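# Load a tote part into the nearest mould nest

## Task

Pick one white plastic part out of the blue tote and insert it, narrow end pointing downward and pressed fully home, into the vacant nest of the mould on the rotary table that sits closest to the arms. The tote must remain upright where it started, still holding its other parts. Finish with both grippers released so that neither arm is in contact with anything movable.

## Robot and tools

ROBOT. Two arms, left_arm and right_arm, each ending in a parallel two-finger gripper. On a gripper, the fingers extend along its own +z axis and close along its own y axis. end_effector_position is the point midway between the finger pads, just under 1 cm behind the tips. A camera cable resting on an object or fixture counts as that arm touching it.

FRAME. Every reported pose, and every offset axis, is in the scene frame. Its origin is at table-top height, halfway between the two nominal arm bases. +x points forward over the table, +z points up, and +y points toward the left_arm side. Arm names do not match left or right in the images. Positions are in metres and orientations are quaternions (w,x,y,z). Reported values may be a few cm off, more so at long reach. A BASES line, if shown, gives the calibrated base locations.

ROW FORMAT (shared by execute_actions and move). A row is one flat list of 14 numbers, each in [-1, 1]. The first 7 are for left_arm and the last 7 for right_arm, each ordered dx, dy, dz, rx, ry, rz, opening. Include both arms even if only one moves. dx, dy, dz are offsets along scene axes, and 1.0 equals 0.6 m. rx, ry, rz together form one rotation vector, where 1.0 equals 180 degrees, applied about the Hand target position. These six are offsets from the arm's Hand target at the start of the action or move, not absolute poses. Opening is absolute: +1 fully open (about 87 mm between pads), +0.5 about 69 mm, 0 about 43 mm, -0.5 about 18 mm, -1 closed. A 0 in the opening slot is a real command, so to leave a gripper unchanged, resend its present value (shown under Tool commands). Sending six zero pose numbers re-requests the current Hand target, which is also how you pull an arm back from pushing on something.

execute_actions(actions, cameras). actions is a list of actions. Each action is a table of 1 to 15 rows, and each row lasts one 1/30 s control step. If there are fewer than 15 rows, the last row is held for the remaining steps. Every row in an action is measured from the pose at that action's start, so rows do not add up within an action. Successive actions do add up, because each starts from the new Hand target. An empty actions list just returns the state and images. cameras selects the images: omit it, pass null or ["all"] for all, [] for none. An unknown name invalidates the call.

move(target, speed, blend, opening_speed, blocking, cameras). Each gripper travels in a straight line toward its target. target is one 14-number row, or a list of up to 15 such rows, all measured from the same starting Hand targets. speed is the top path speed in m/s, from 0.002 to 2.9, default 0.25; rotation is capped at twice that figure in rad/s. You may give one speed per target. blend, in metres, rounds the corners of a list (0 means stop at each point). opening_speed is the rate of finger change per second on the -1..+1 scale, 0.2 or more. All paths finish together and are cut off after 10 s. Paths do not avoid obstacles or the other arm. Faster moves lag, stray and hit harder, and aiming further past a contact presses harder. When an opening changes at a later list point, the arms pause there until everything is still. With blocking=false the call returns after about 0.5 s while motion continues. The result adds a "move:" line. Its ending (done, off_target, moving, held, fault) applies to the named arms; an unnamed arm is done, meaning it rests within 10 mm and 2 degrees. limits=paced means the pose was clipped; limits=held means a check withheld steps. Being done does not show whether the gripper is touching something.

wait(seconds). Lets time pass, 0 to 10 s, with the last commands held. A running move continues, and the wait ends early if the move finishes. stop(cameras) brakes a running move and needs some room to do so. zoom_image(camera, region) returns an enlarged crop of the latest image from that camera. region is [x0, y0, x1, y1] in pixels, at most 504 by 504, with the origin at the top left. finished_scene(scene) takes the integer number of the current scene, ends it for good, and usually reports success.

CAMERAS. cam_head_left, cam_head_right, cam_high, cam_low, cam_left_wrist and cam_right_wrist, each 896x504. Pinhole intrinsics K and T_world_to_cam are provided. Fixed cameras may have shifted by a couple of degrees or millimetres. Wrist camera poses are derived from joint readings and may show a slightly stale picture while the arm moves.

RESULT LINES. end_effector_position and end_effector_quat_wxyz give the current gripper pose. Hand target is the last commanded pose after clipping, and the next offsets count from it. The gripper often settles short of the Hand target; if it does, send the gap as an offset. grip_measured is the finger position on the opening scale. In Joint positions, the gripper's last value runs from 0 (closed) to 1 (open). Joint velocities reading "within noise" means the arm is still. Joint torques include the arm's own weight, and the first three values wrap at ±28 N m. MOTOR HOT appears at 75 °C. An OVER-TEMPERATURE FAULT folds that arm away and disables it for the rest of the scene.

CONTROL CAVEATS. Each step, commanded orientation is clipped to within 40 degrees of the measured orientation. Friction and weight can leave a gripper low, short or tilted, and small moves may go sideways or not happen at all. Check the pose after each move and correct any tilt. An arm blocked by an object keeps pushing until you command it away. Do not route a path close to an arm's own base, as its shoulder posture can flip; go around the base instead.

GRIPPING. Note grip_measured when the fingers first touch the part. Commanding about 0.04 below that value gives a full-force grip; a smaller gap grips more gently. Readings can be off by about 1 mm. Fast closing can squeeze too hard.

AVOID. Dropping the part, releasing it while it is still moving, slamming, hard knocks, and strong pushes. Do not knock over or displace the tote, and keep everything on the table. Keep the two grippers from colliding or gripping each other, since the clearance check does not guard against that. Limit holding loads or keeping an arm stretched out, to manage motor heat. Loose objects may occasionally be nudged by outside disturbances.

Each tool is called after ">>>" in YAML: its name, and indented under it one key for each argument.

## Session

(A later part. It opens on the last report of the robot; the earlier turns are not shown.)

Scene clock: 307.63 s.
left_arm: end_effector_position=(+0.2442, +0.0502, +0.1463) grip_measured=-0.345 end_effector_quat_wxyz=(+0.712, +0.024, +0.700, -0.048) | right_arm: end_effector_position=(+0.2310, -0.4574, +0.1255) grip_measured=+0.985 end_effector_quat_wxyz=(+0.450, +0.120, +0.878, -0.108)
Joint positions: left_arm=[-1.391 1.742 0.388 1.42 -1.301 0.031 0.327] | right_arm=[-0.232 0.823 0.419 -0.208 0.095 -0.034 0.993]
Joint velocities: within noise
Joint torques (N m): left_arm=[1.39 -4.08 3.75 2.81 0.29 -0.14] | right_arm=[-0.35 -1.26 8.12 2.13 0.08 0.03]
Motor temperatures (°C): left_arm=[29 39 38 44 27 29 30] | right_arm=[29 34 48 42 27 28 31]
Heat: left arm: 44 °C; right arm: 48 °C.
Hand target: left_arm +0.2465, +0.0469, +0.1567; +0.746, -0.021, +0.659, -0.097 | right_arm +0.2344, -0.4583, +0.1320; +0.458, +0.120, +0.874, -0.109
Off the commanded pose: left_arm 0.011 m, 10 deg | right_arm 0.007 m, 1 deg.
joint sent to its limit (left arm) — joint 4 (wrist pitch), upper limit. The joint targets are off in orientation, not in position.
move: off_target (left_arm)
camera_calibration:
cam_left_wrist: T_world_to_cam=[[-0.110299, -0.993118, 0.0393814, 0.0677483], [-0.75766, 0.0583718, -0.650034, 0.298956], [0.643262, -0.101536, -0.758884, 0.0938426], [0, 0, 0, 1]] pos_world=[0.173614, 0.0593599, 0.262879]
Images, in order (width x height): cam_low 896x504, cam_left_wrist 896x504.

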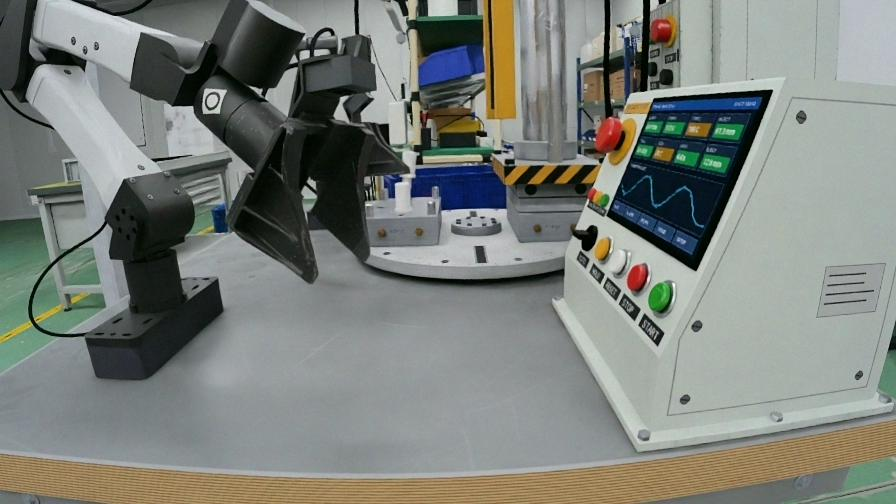

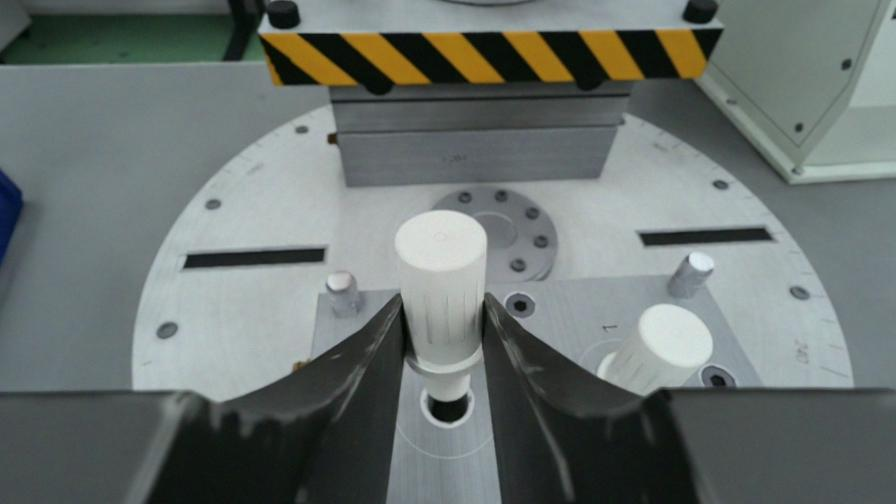

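>>> move:
  target: [0.004,-0.003,-0.025,0,0,0,-0.45,0,0,0,0,0,0,1]
  speed: 0.05
  cameras: ["cam_left_wrist","cam_low"]

>>> zoom_image:
  camera: "cam_left_wrist"
  region: [370, 300, 520, 480]

>>> zoom_image:
  camera: "cam_low"
  region: [350, 130, 450, 230]

Scene clock: 315.77 s.
left_arm: end_effector_position=(+0.2463, +0.0499, +0.1304) grip_measured=-0.345 end_effector_quat_wxyz=(+0.707, +0.024, +0.706, -0.045) | right_arm: end_effector_position=(+0.2310, -0.4574, +0.1255) grip_measured=+0.985 end_effector_quat_wxyz=(+0.450, +0.120, +0.878, -0.108)
Joint positions: left_arm=[-1.382 1.799 0.388 1.42 -1.297 -0.02 0.327] | right_arm=[-0.232 0.823 0.419 -0.208 0.095 -0.034 0.993]
Joint velocities: within noise
Joint torques (N m): left_arm=[1.37 -4.27 3.85 2.82 0.24 -0.16] | right_arm=[-0.24 -1.28 8.13 2.13 0.1 0]
Motor temperatures (°C): left_arm=[29 39 38 44 27 29 30] | right_arm=[29 34 48 42 27 28 31]
Heat: left arm: 44 °C; right arm: 48 °C.
Hand target: left_arm +0.2489, +0.0450, +0.1417; +0.746, -0.021, +0.659, -0.097 | right_arm +0.2344, -0.4583, +0.1320; +0.458, +0.120, +0.874, -0.109
Off the commanded pose: left_arm 0.013 m, 11 deg | right_arm 0.007 m, 1 deg.
joint sent to its limit (left arm) — joint 4 (wrist pitch), upper limit. The joint targets are off in orientation, not in position.
move: off_target (left_arm)
camera_calibration:
cam_left_wrist: T_world_to_cam=[[-0.104912, -0.993865, 0.0350069, 0.0675734], [-0.767411, 0.0585183, -0.638479, 0.291065], [0.632514, -0.0938487, -0.768842, 0.0839375], [0, 0, 0, 1]] pos_world=[0.177364, 0.0580036, 0.248008]
Images, in order (width x height): cam_low 896x504, cam_left_wrist 896x504.

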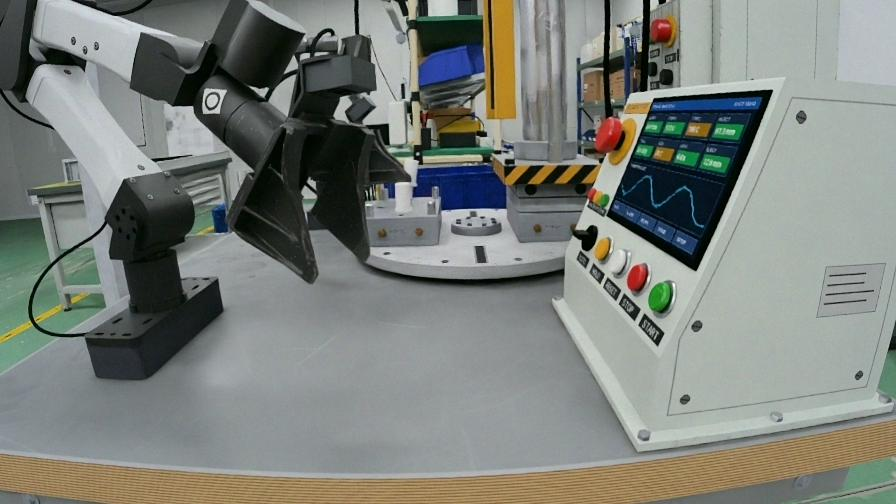

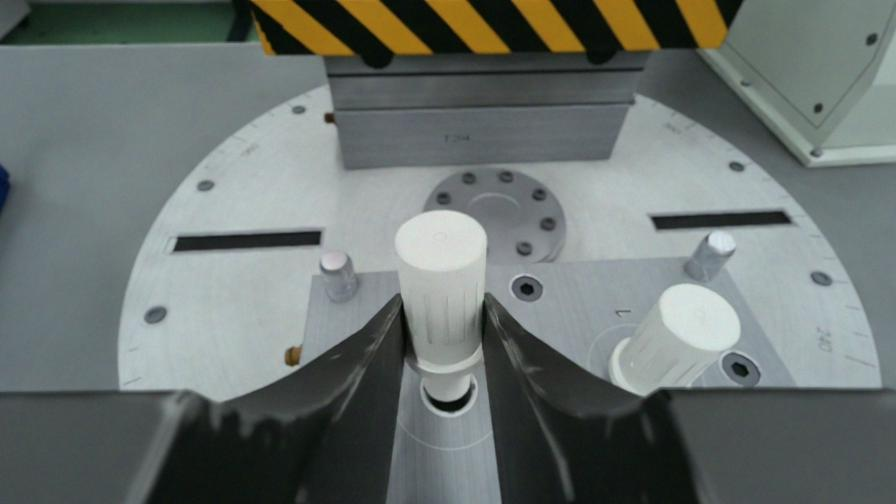

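Scaled by 2.800 from the camera's 896x504 image, which has a finer 1280x720 frame.

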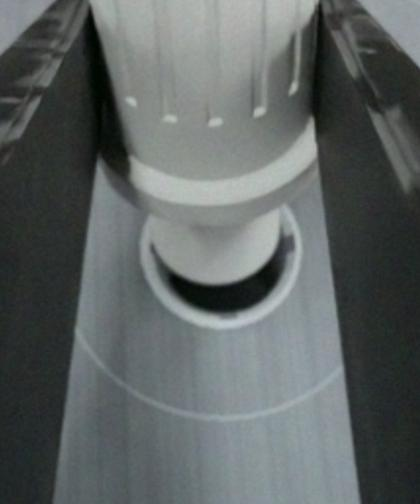

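Scaled by 5.040 from the camera's 896x504 image, which has a finer 1280x720 frame.

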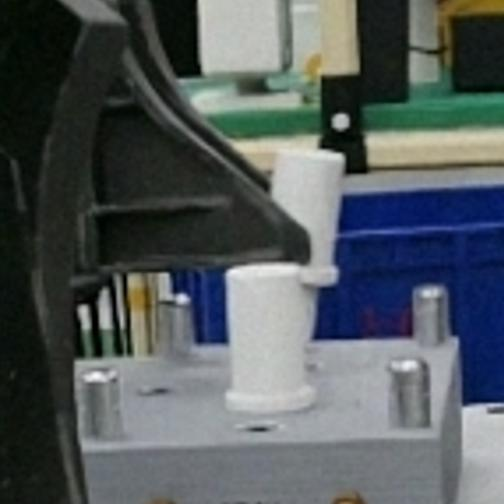

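>>> move:
  target: [0.003,-0.003,-0.015,0,0,0,-0.45,0,0,0,0,0,0,1]
  speed: 0.03
  cameras: ["cam_left_wrist","cam_low"]

>>> zoom_image:
  camera: "cam_left_wrist"
  region: [370, 300, 520, 480]

>>> zoom_image:
  camera: "cam_low"
  region: [350, 130, 450, 230]

Scene clock: 325.00 s.
left_arm: end_effector_position=(+0.2472, +0.0497, +0.1203) grip_measured=-0.345 end_effector_quat_wxyz=(+0.703, +0.026, +0.709, -0.043) | right_arm: end_effector_position=(+0.2310, -0.4574, +0.1255) grip_measured=+0.985 end_effector_quat_wxyz=(+0.450, +0.120, +0.878, -0.108)
Joint positions: left_arm=[-1.378 1.835 0.388 1.42 -1.293 -0.051 0.327] | right_arm=[-0.232 0.823 0.419 -0.208 0.095 -0.034 0.993]
Joint velocities: within noise
Joint torques (N m): left_arm=[1.47 -4.27 4.34 2.84 0.2 -0.15] | right_arm=[-0.38 -1.16 8.03 2.14 0.08 0.01]
Motor temperatures (°C): left_arm=[29 38 38 45 27 29 30] | right_arm=[29 34 48 42 27 28 31]
Heat: left arm: 45 °C; right arm: 48 °C.
Hand target: left_arm +0.2507, +0.0432, +0.1327; +0.746, -0.021, +0.659, -0.097 | right_arm +0.2344, -0.4583, +0.1320; +0.458, +0.120, +0.874, -0.109
Off the commanded pose: left_arm 0.014 m, 11 deg | right_arm 0.007 m, 1 deg.
joint sent to its limit (left arm) — joint 4 (wrist pitch), upper limit. The joint targets are off in orientation, not in position.
move: off_target (left_arm)
camera_calibration:
cam_left_wrist: T_world_to_cam=[[-0.10376, -0.994114, 0.0311539, 0.0679613], [-0.773428, 0.0609534, -0.630947, 0.2858], [0.625334, -0.0895625, -0.7752, 0.0779865], [0, 0, 0, 1]] pos_world=[0.17933, 0.0571255, 0.238662]
Images, in order (width x height): cam_low 896x504, cam_left_wrist 896x504.

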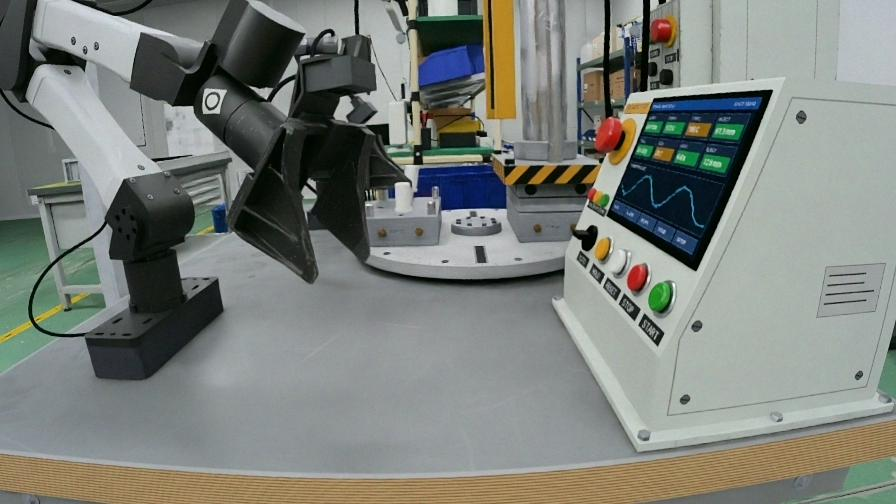

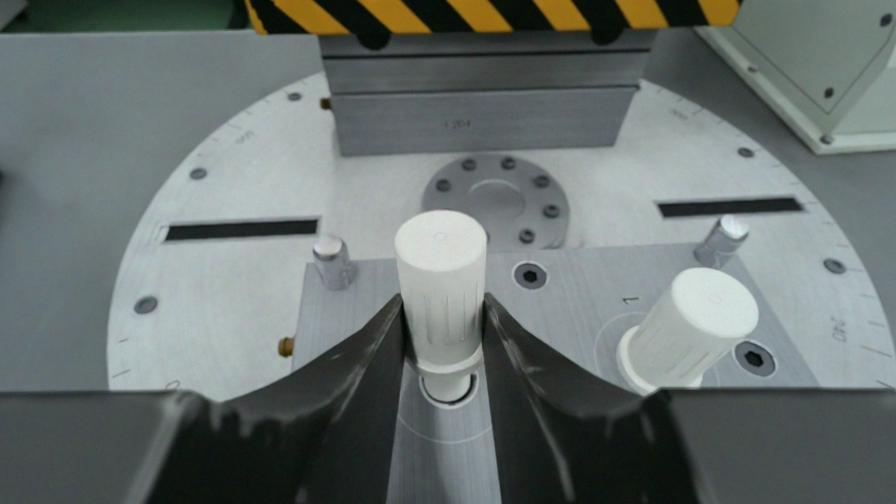

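Scaled by 2.800 from the camera's 896x504 image, which has a finer 1280x720 frame.

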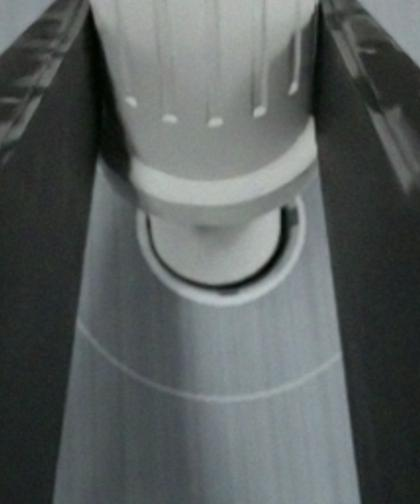

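Scaled by 5.040 from the camera's 896x504 image, which has a finer 1280x720 frame.

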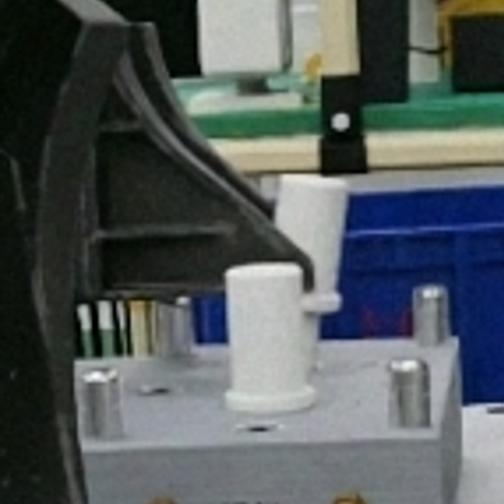

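>>> move:
  target: [0.003,-0.005,-0.015,0,0,0,-0.45,0,0,0,0,0,0,1]
  speed: 0.03
  cameras: ["cam_left_wrist","cam_low"]

>>> zoom_image:
  camera: "cam_left_wrist"
  region: [370, 300, 520, 480]

>>> zoom_image:
  camera: "cam_low"
  region: [350, 130, 450, 230]

Scene clock: 339.33 s.
left_arm: end_effector_position=(+0.2479, +0.0481, +0.1136) grip_measured=-0.345 end_effector_quat_wxyz=(+0.701, +0.026, +0.711, -0.043) | right_arm: end_effector_position=(+0.2310, -0.4574, +0.1255) grip_measured=+0.985 end_effector_quat_wxyz=(+0.450, +0.120, +0.878, -0.108)
Joint positions: left_arm=[-1.375 1.862 0.392 1.42 -1.288 -0.073 0.327] | right_arm=[-0.232 0.823 0.419 -0.208 0.095 -0.034 0.993]
Joint velocities: within noise
Joint torques (N m): left_arm=[1.62 -3.4 4.98 2.84 0.16 -0.2] | right_arm=[-0.21 -1.31 8.16 2.14 0.1 0.02]
Motor temperatures (°C): left_arm=[29 37 38 46 27 29 30] | right_arm=[29 34 48 42 27 28 31]
Heat: left arm: 46 °C; right arm: 48 °C.
Hand target: left_arm +0.2525, +0.0402, +0.1237; +0.746, -0.021, +0.659, -0.097 | right_arm +0.2344, -0.4583, +0.1320; +0.458, +0.120, +0.874, -0.109
Off the commanded pose: left_arm 0.014 m, 11 deg | right_arm 0.007 m, 1 deg.
joint sent to its limit (left arm) — joint 4 (wrist pitch), upper limit. The joint targets are off in orientation, not in position.
move: off_target (left_arm)
camera_calibration:
cam_left_wrist: T_world_to_cam=[[-0.10563, -0.9939, 0.0317129, 0.0671072], [-0.777351, 0.0626437, -0.625941, 0.282485], [0.620135, -0.0907704, -0.779226, 0.073975], [0, 0, 0, 1]] pos_world=[0.180804, 0.0557167, 0.232334]
Images, in order (width x height): cam_low 896x504, cam_left_wrist 896x504.

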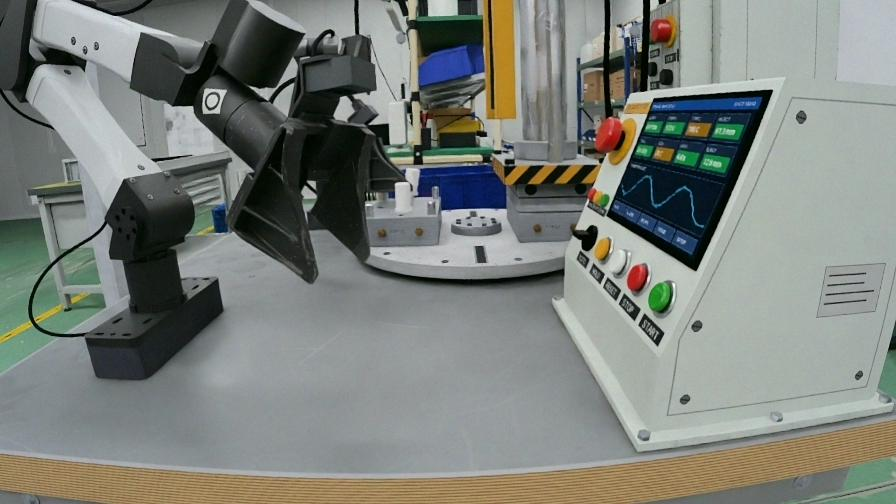

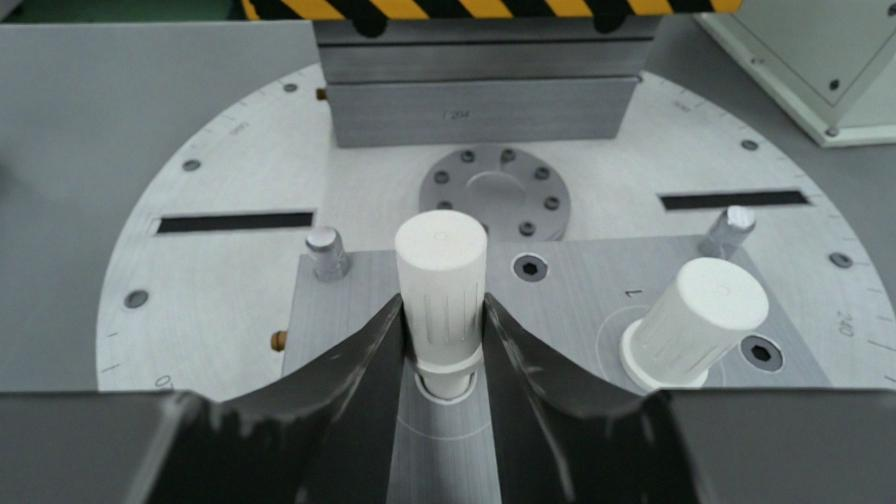

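Scaled by 2.800 from the camera's 896x504 image, which has a finer 1280x720 frame.

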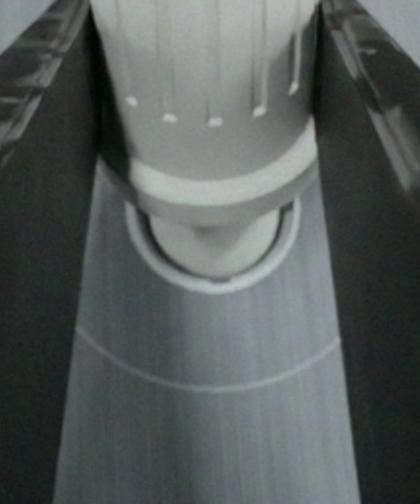

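Scaled by 5.040 from the camera's 896x504 image, which has a finer 1280x720 frame.

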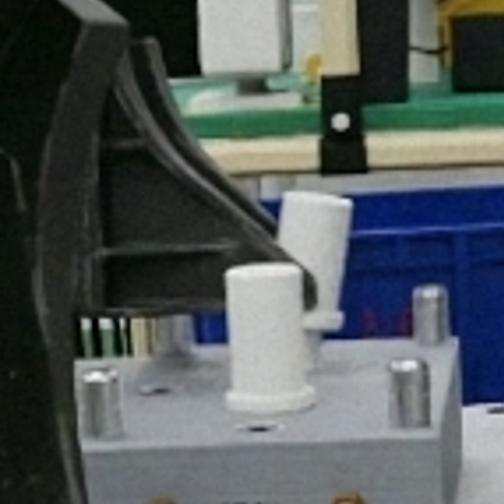

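>>> move:
  target: [-0.006,0,-0.014,0,0,0,-0.45,0,0,0,0,0,0,1]
  speed: 0.03
  cameras: ["cam_left_wrist","cam_low"]

>>> zoom_image:
  camera: "cam_left_wrist"
  region: [370, 300, 520, 480]

>>> zoom_image:
  camera: "cam_low"
  region: [350, 130, 450, 230]

Scene clock: 349.00 s.
left_arm: end_effector_position=(+0.2481, +0.0486, +0.1129) grip_measured=-0.345 end_effector_quat_wxyz=(+0.701, +0.014, +0.711, -0.040) | right_arm: end_effector_position=(+0.2310, -0.4574, +0.1255) grip_measured=+0.985 end_effector_quat_wxyz=(+0.450, +0.120, +0.878, -0.108)
Joint positions: left_arm=[-1.377 1.873 0.403 1.421 -1.312 -0.086 0.327] | right_arm=[-0.232 0.823 0.419 -0.208 0.095 -0.034 0.993]
Joint velocities: within noise
Joint torques (N m): left_arm=[0.83 -2.24 3.78 2.82 0.25 -0.35] | right_arm=[-0.35 -1.25 8.08 2.14 0.07 -0.02]
Motor temperatures (°C): left_arm=[29 37 38 47 27 29 30] | right_arm=[29 34 48 42 27 28 31]
Heat: left arm: 47 °C; right arm: 48 °C.
Hand target: left_arm +0.2488, +0.0401, +0.1153; +0.746, -0.021, +0.659, -0.097 | right_arm +0.2344, -0.4583, +0.1320; +0.458, +0.120, +0.874, -0.109
Off the commanded pose: left_arm 0.009 m, 11 deg | right_arm 0.007 m, 1 deg.
joint sent to its limit (left arm) — joint 4 (wrist pitch), upper limit. The joint targets are off in orientation, not in position.
move: off_target (left_arm)
camera_calibration:
cam_left_wrist: T_world_to_cam=[[-0.0842619, -0.995455, 0.0443673, 0.0609668], [-0.778391, 0.0379593, -0.626631, 0.283769], [0.622099, -0.0873363, -0.778052, 0.0726566], [0, 0, 0, 1]] pos_world=[0.180821, 0.0562636, 0.231644]
Images, in order (width x height): cam_low 896x504, cam_left_wrist 896x504.

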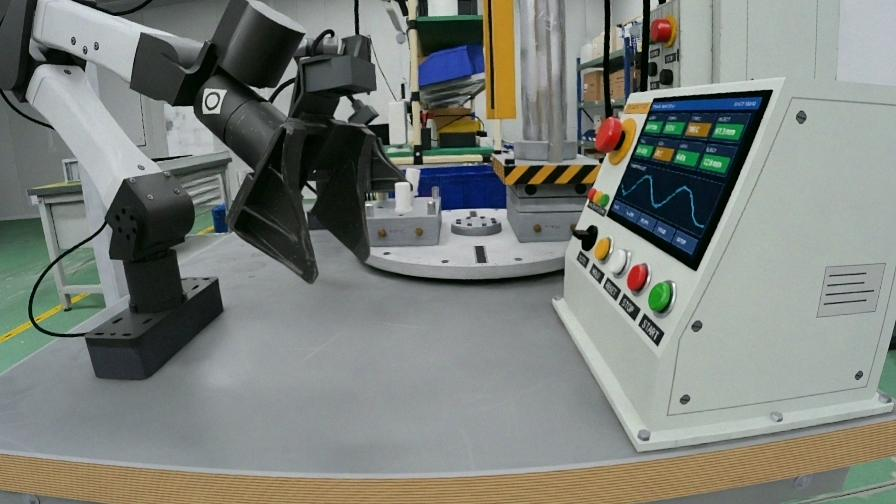

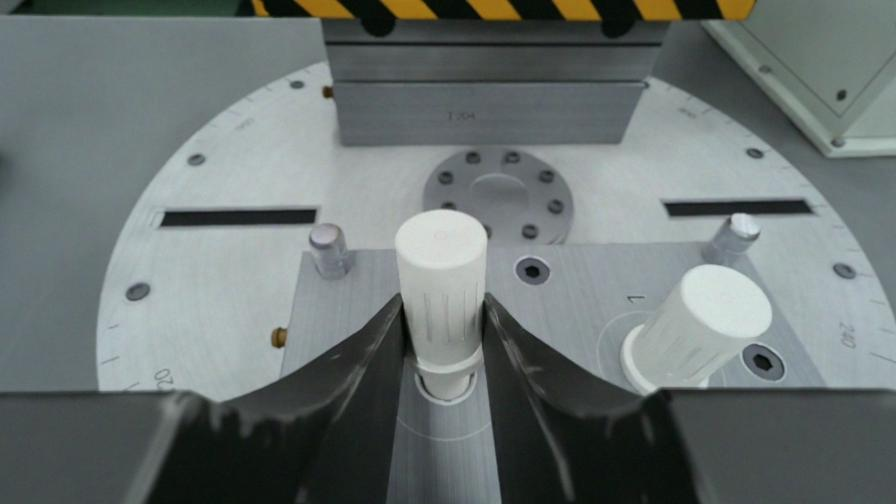

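Scaled by 2.800 from the camera's 896x504 image, which has a finer 1280x720 frame.

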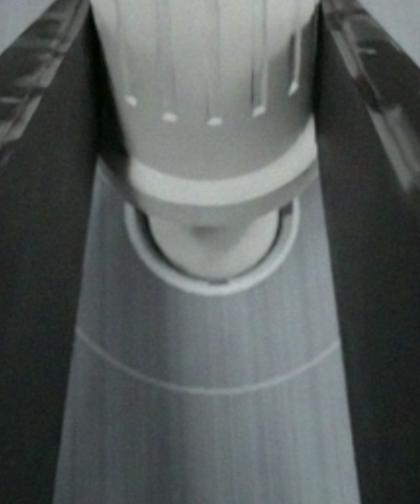

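Scaled by 5.040 from the camera's 896x504 image, which has a finer 1280x720 frame.

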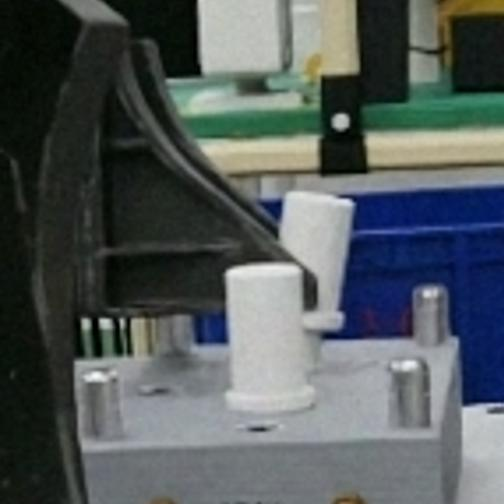

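>>> move:
  target:
    - [-0.003,0.004,0.008,0,0,0,-0.45,0,0,0,0,0,0,1]
    - [-0.003,0.004,0.008,0,0,0,-0.25,0,0,0,0,0,0,1]
  speed: 0.05
  opening_speed: 0.2
  cameras: ["cam_left_wrist","cam_low"]

>>> zoom_image:
  camera: "cam_left_wrist"
  region: [370, 300, 520, 480]

>>> zoom_image:
  camera: "cam_low"
  region: [350, 130, 450, 230]

Scene clock: 362.10 s.
left_arm: end_effector_position=(+0.2475, +0.0466, +0.1129) grip_measured=-0.250 end_effector_quat_wxyz=(+0.701, +0.019, +0.711, -0.044) | right_arm: end_effector_position=(+0.2310, -0.4574, +0.1255) grip_measured=+0.985 end_effector_quat_wxyz=(+0.450, +0.120, +0.878, -0.108)
Joint positions: left_arm=[-1.379 1.872 0.403 1.421 -1.302 -0.083 0.375] | right_arm=[-0.232 0.823 0.419 -0.208 0.095 -0.034 0.993]
Joint velocities: within noise
Joint torques (N m): left_arm=[0.54 -3.92 2.82 2.83 0.08 -0.25] | right_arm=[-0.24 -1.22 8.25 2.12 0.08 0.01]
Motor temperatures (°C): left_arm=[29 36 37 48 27 29 30] | right_arm=[29 34 48 42 27 28 31]
Heat: left arm: 48 °C; right arm: 48 °C.
Hand target: left_arm +0.2471, +0.0426, +0.1201; +0.746, -0.021, +0.659, -0.097 | right_arm +0.2344, -0.4583, +0.1320; +0.458, +0.120, +0.874, -0.109
Off the commanded pose: left_arm 0.008 m, 11 deg | right_arm 0.007 m, 1 deg.
joint sent to its limit (left arm) — joint 4 (wrist pitch), upper limit. The joint targets are off in orientation, not in position.
move: off_target (left_arm); target 2's new opening was sent with left_arm's hand 0.009 m and 11 deg from that target
camera_calibration:
cam_left_wrist: T_world_to_cam=[[-0.0960203, -0.994484, 0.0422189, 0.0619516], [-0.778021, 0.0485293, -0.626361, 0.282721], [0.620857, -0.0929906, -0.778389, 0.0734482], [0, 0, 0, 1]] pos_world=[0.180311, 0.0547196, 0.231641]
Images, in order (width x height): cam_low 896x504, cam_left_wrist 896x504.

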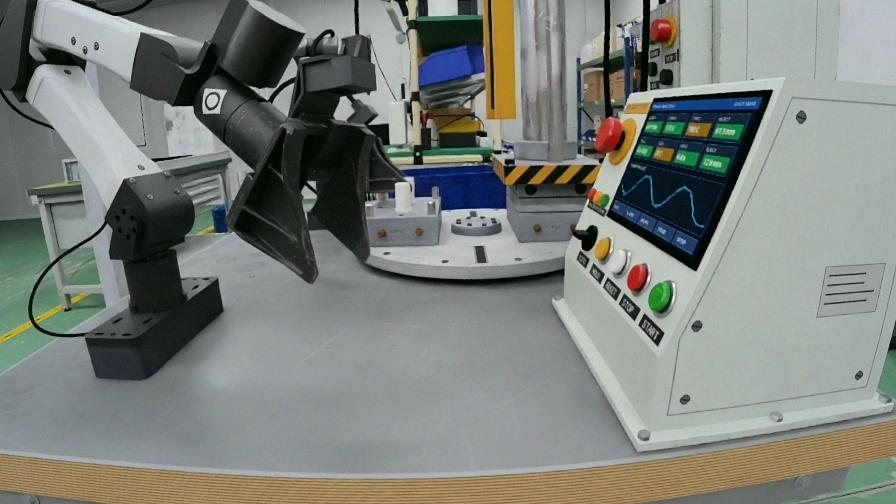

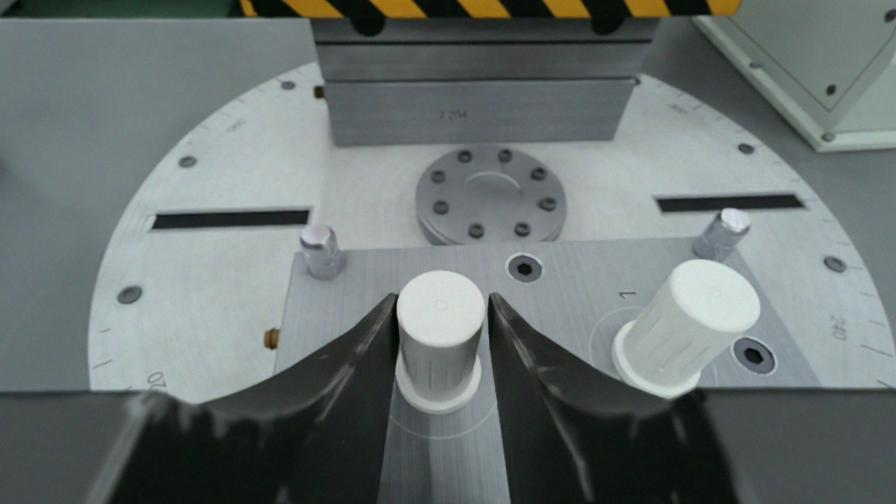

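Scaled by 2.800 from the camera's 896x504 image, which has a finer 1280x720 frame.

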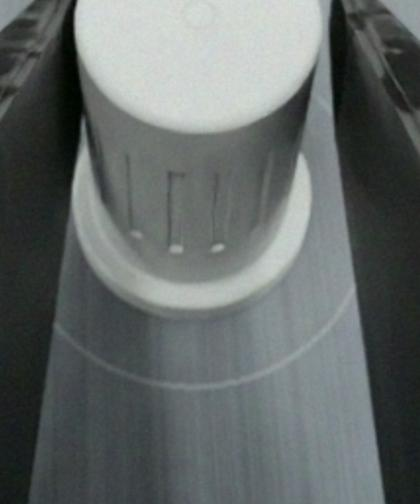

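Scaled by 5.040 from the camera's 896x504 image, which has a finer 1280x720 frame.

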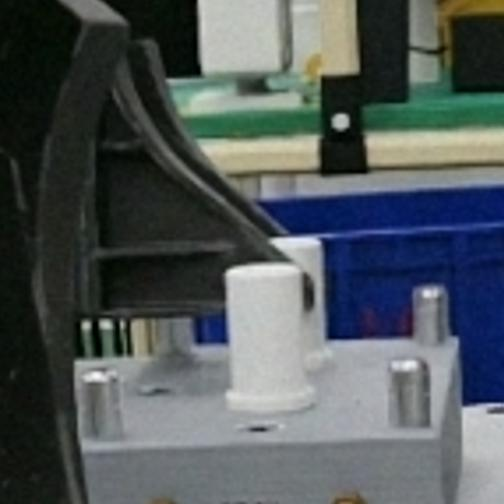

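>>> move:
  target:
    - [0,0.003,0.003,0,0,0,-0.05,0,0,0,0,0,0,1]
    - [0,0.004,0.16,0,0,0,-0.05,0,0,0,0,0,0,1]
  speed: 0.08
  opening_speed: 0.4
  cameras: ["cam_left_wrist","cam_low","cam_head_right"]

>>> zoom_image:
  camera: "cam_low"
  region: [350, 130, 450, 230]

Scene clock: 370.77 s.
left_arm: end_effector_position=(+0.2489, +0.0543, +0.1873) grip_measured=-0.050 end_effector_quat_wxyz=(+0.727, +0.033, +0.685, -0.033) | right_arm: end_effector_position=(+0.2310, -0.4574, +0.1255) grip_measured=+0.985 end_effector_quat_wxyz=(+0.450, +0.120, +0.878, -0.108)
Joint positions: left_arm=[-1.379 1.621 0.417 1.42 -1.291 0.211 0.475] | right_arm=[-0.232 0.823 0.419 -0.208 0.095 -0.034 0.993]
Joint velocities: within noise
Joint torques (N m): left_arm=[-0.01 -6.63 7.43 2.63 0.38 0.01] | right_arm=[-0.36 -1.28 8.14 2.12 0.08 0.04]
Motor temperatures (°C): left_arm=[29 36 37 49 27 29 30] | right_arm=[29 34 48 42 27 28 31]
Heat: left arm: 49 °C; right arm: 48 °C.
Hand target: left_arm +0.2471, +0.0450, +0.2161; +0.746, -0.021, +0.659, -0.097 | right_arm +0.2344, -0.4583, +0.1320; +0.458, +0.120, +0.874, -0.109
Off the commanded pose: left_arm 0.030 m, 10 deg | right_arm 0.007 m, 1 deg.
move: off_target (left_arm)
camera_calibration:
cam_left_wrist: T_world_to_cam=[[-0.101932, -0.994788, 0.00273489, 0.0756278], [-0.728334, 0.0727563, -0.681348, 0.326682], [0.677598, -0.071443, -0.731954, 0.107088], [0, 0, 0, 1]] pos_world=[0.17308, 0.0591161, 0.300761]
Images, in order (width x height): cam_head_right 896x504, cam_low 896x504, cam_left_wrist 896x504.

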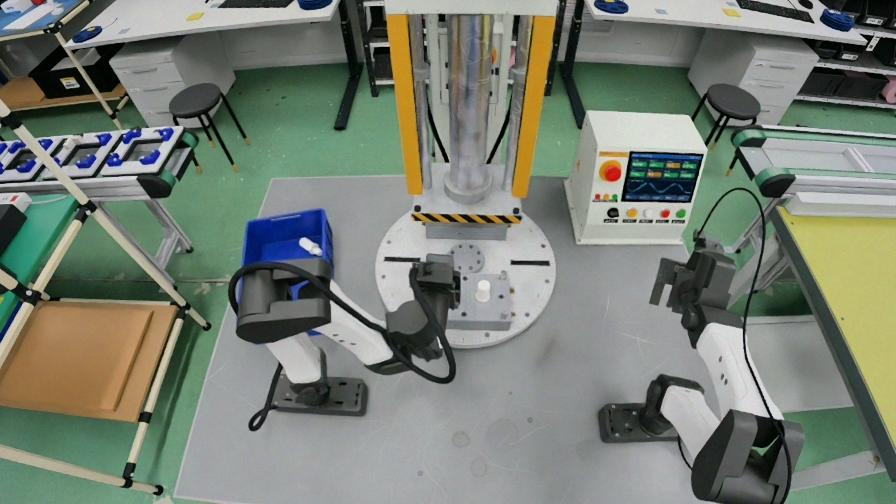

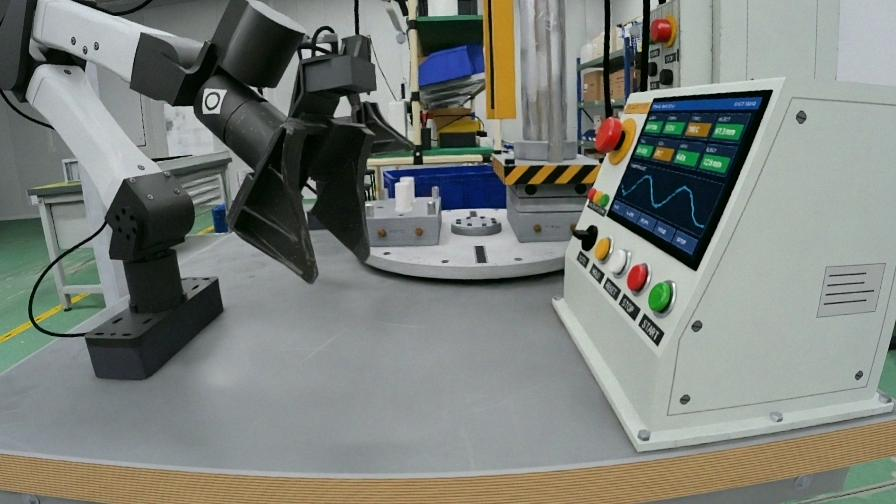

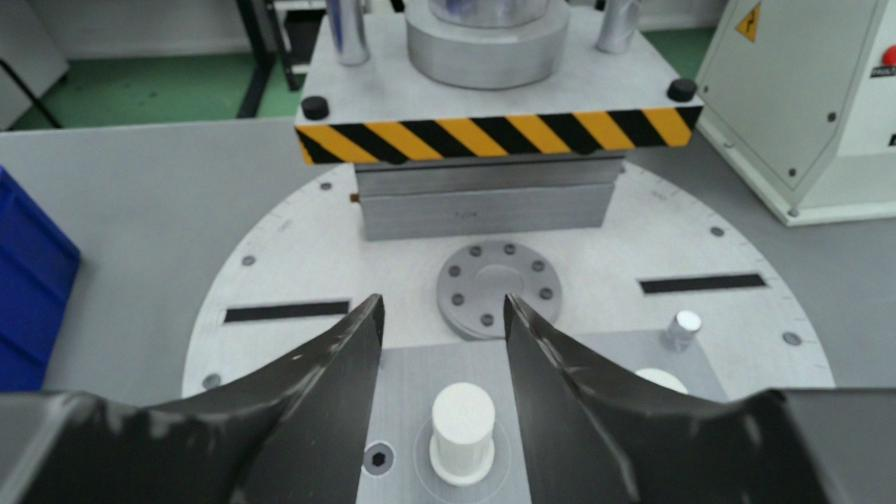

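Scaled by 5.040 from the camera's 896x504 image, which has a finer 1280x720 frame.

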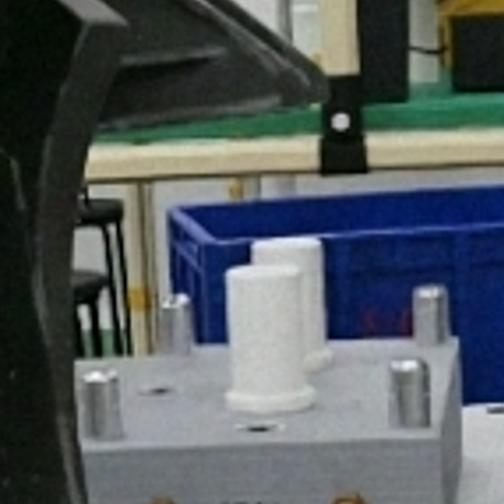

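>>> finished_scene:
  scene: 2

The scene is finished: the task was done.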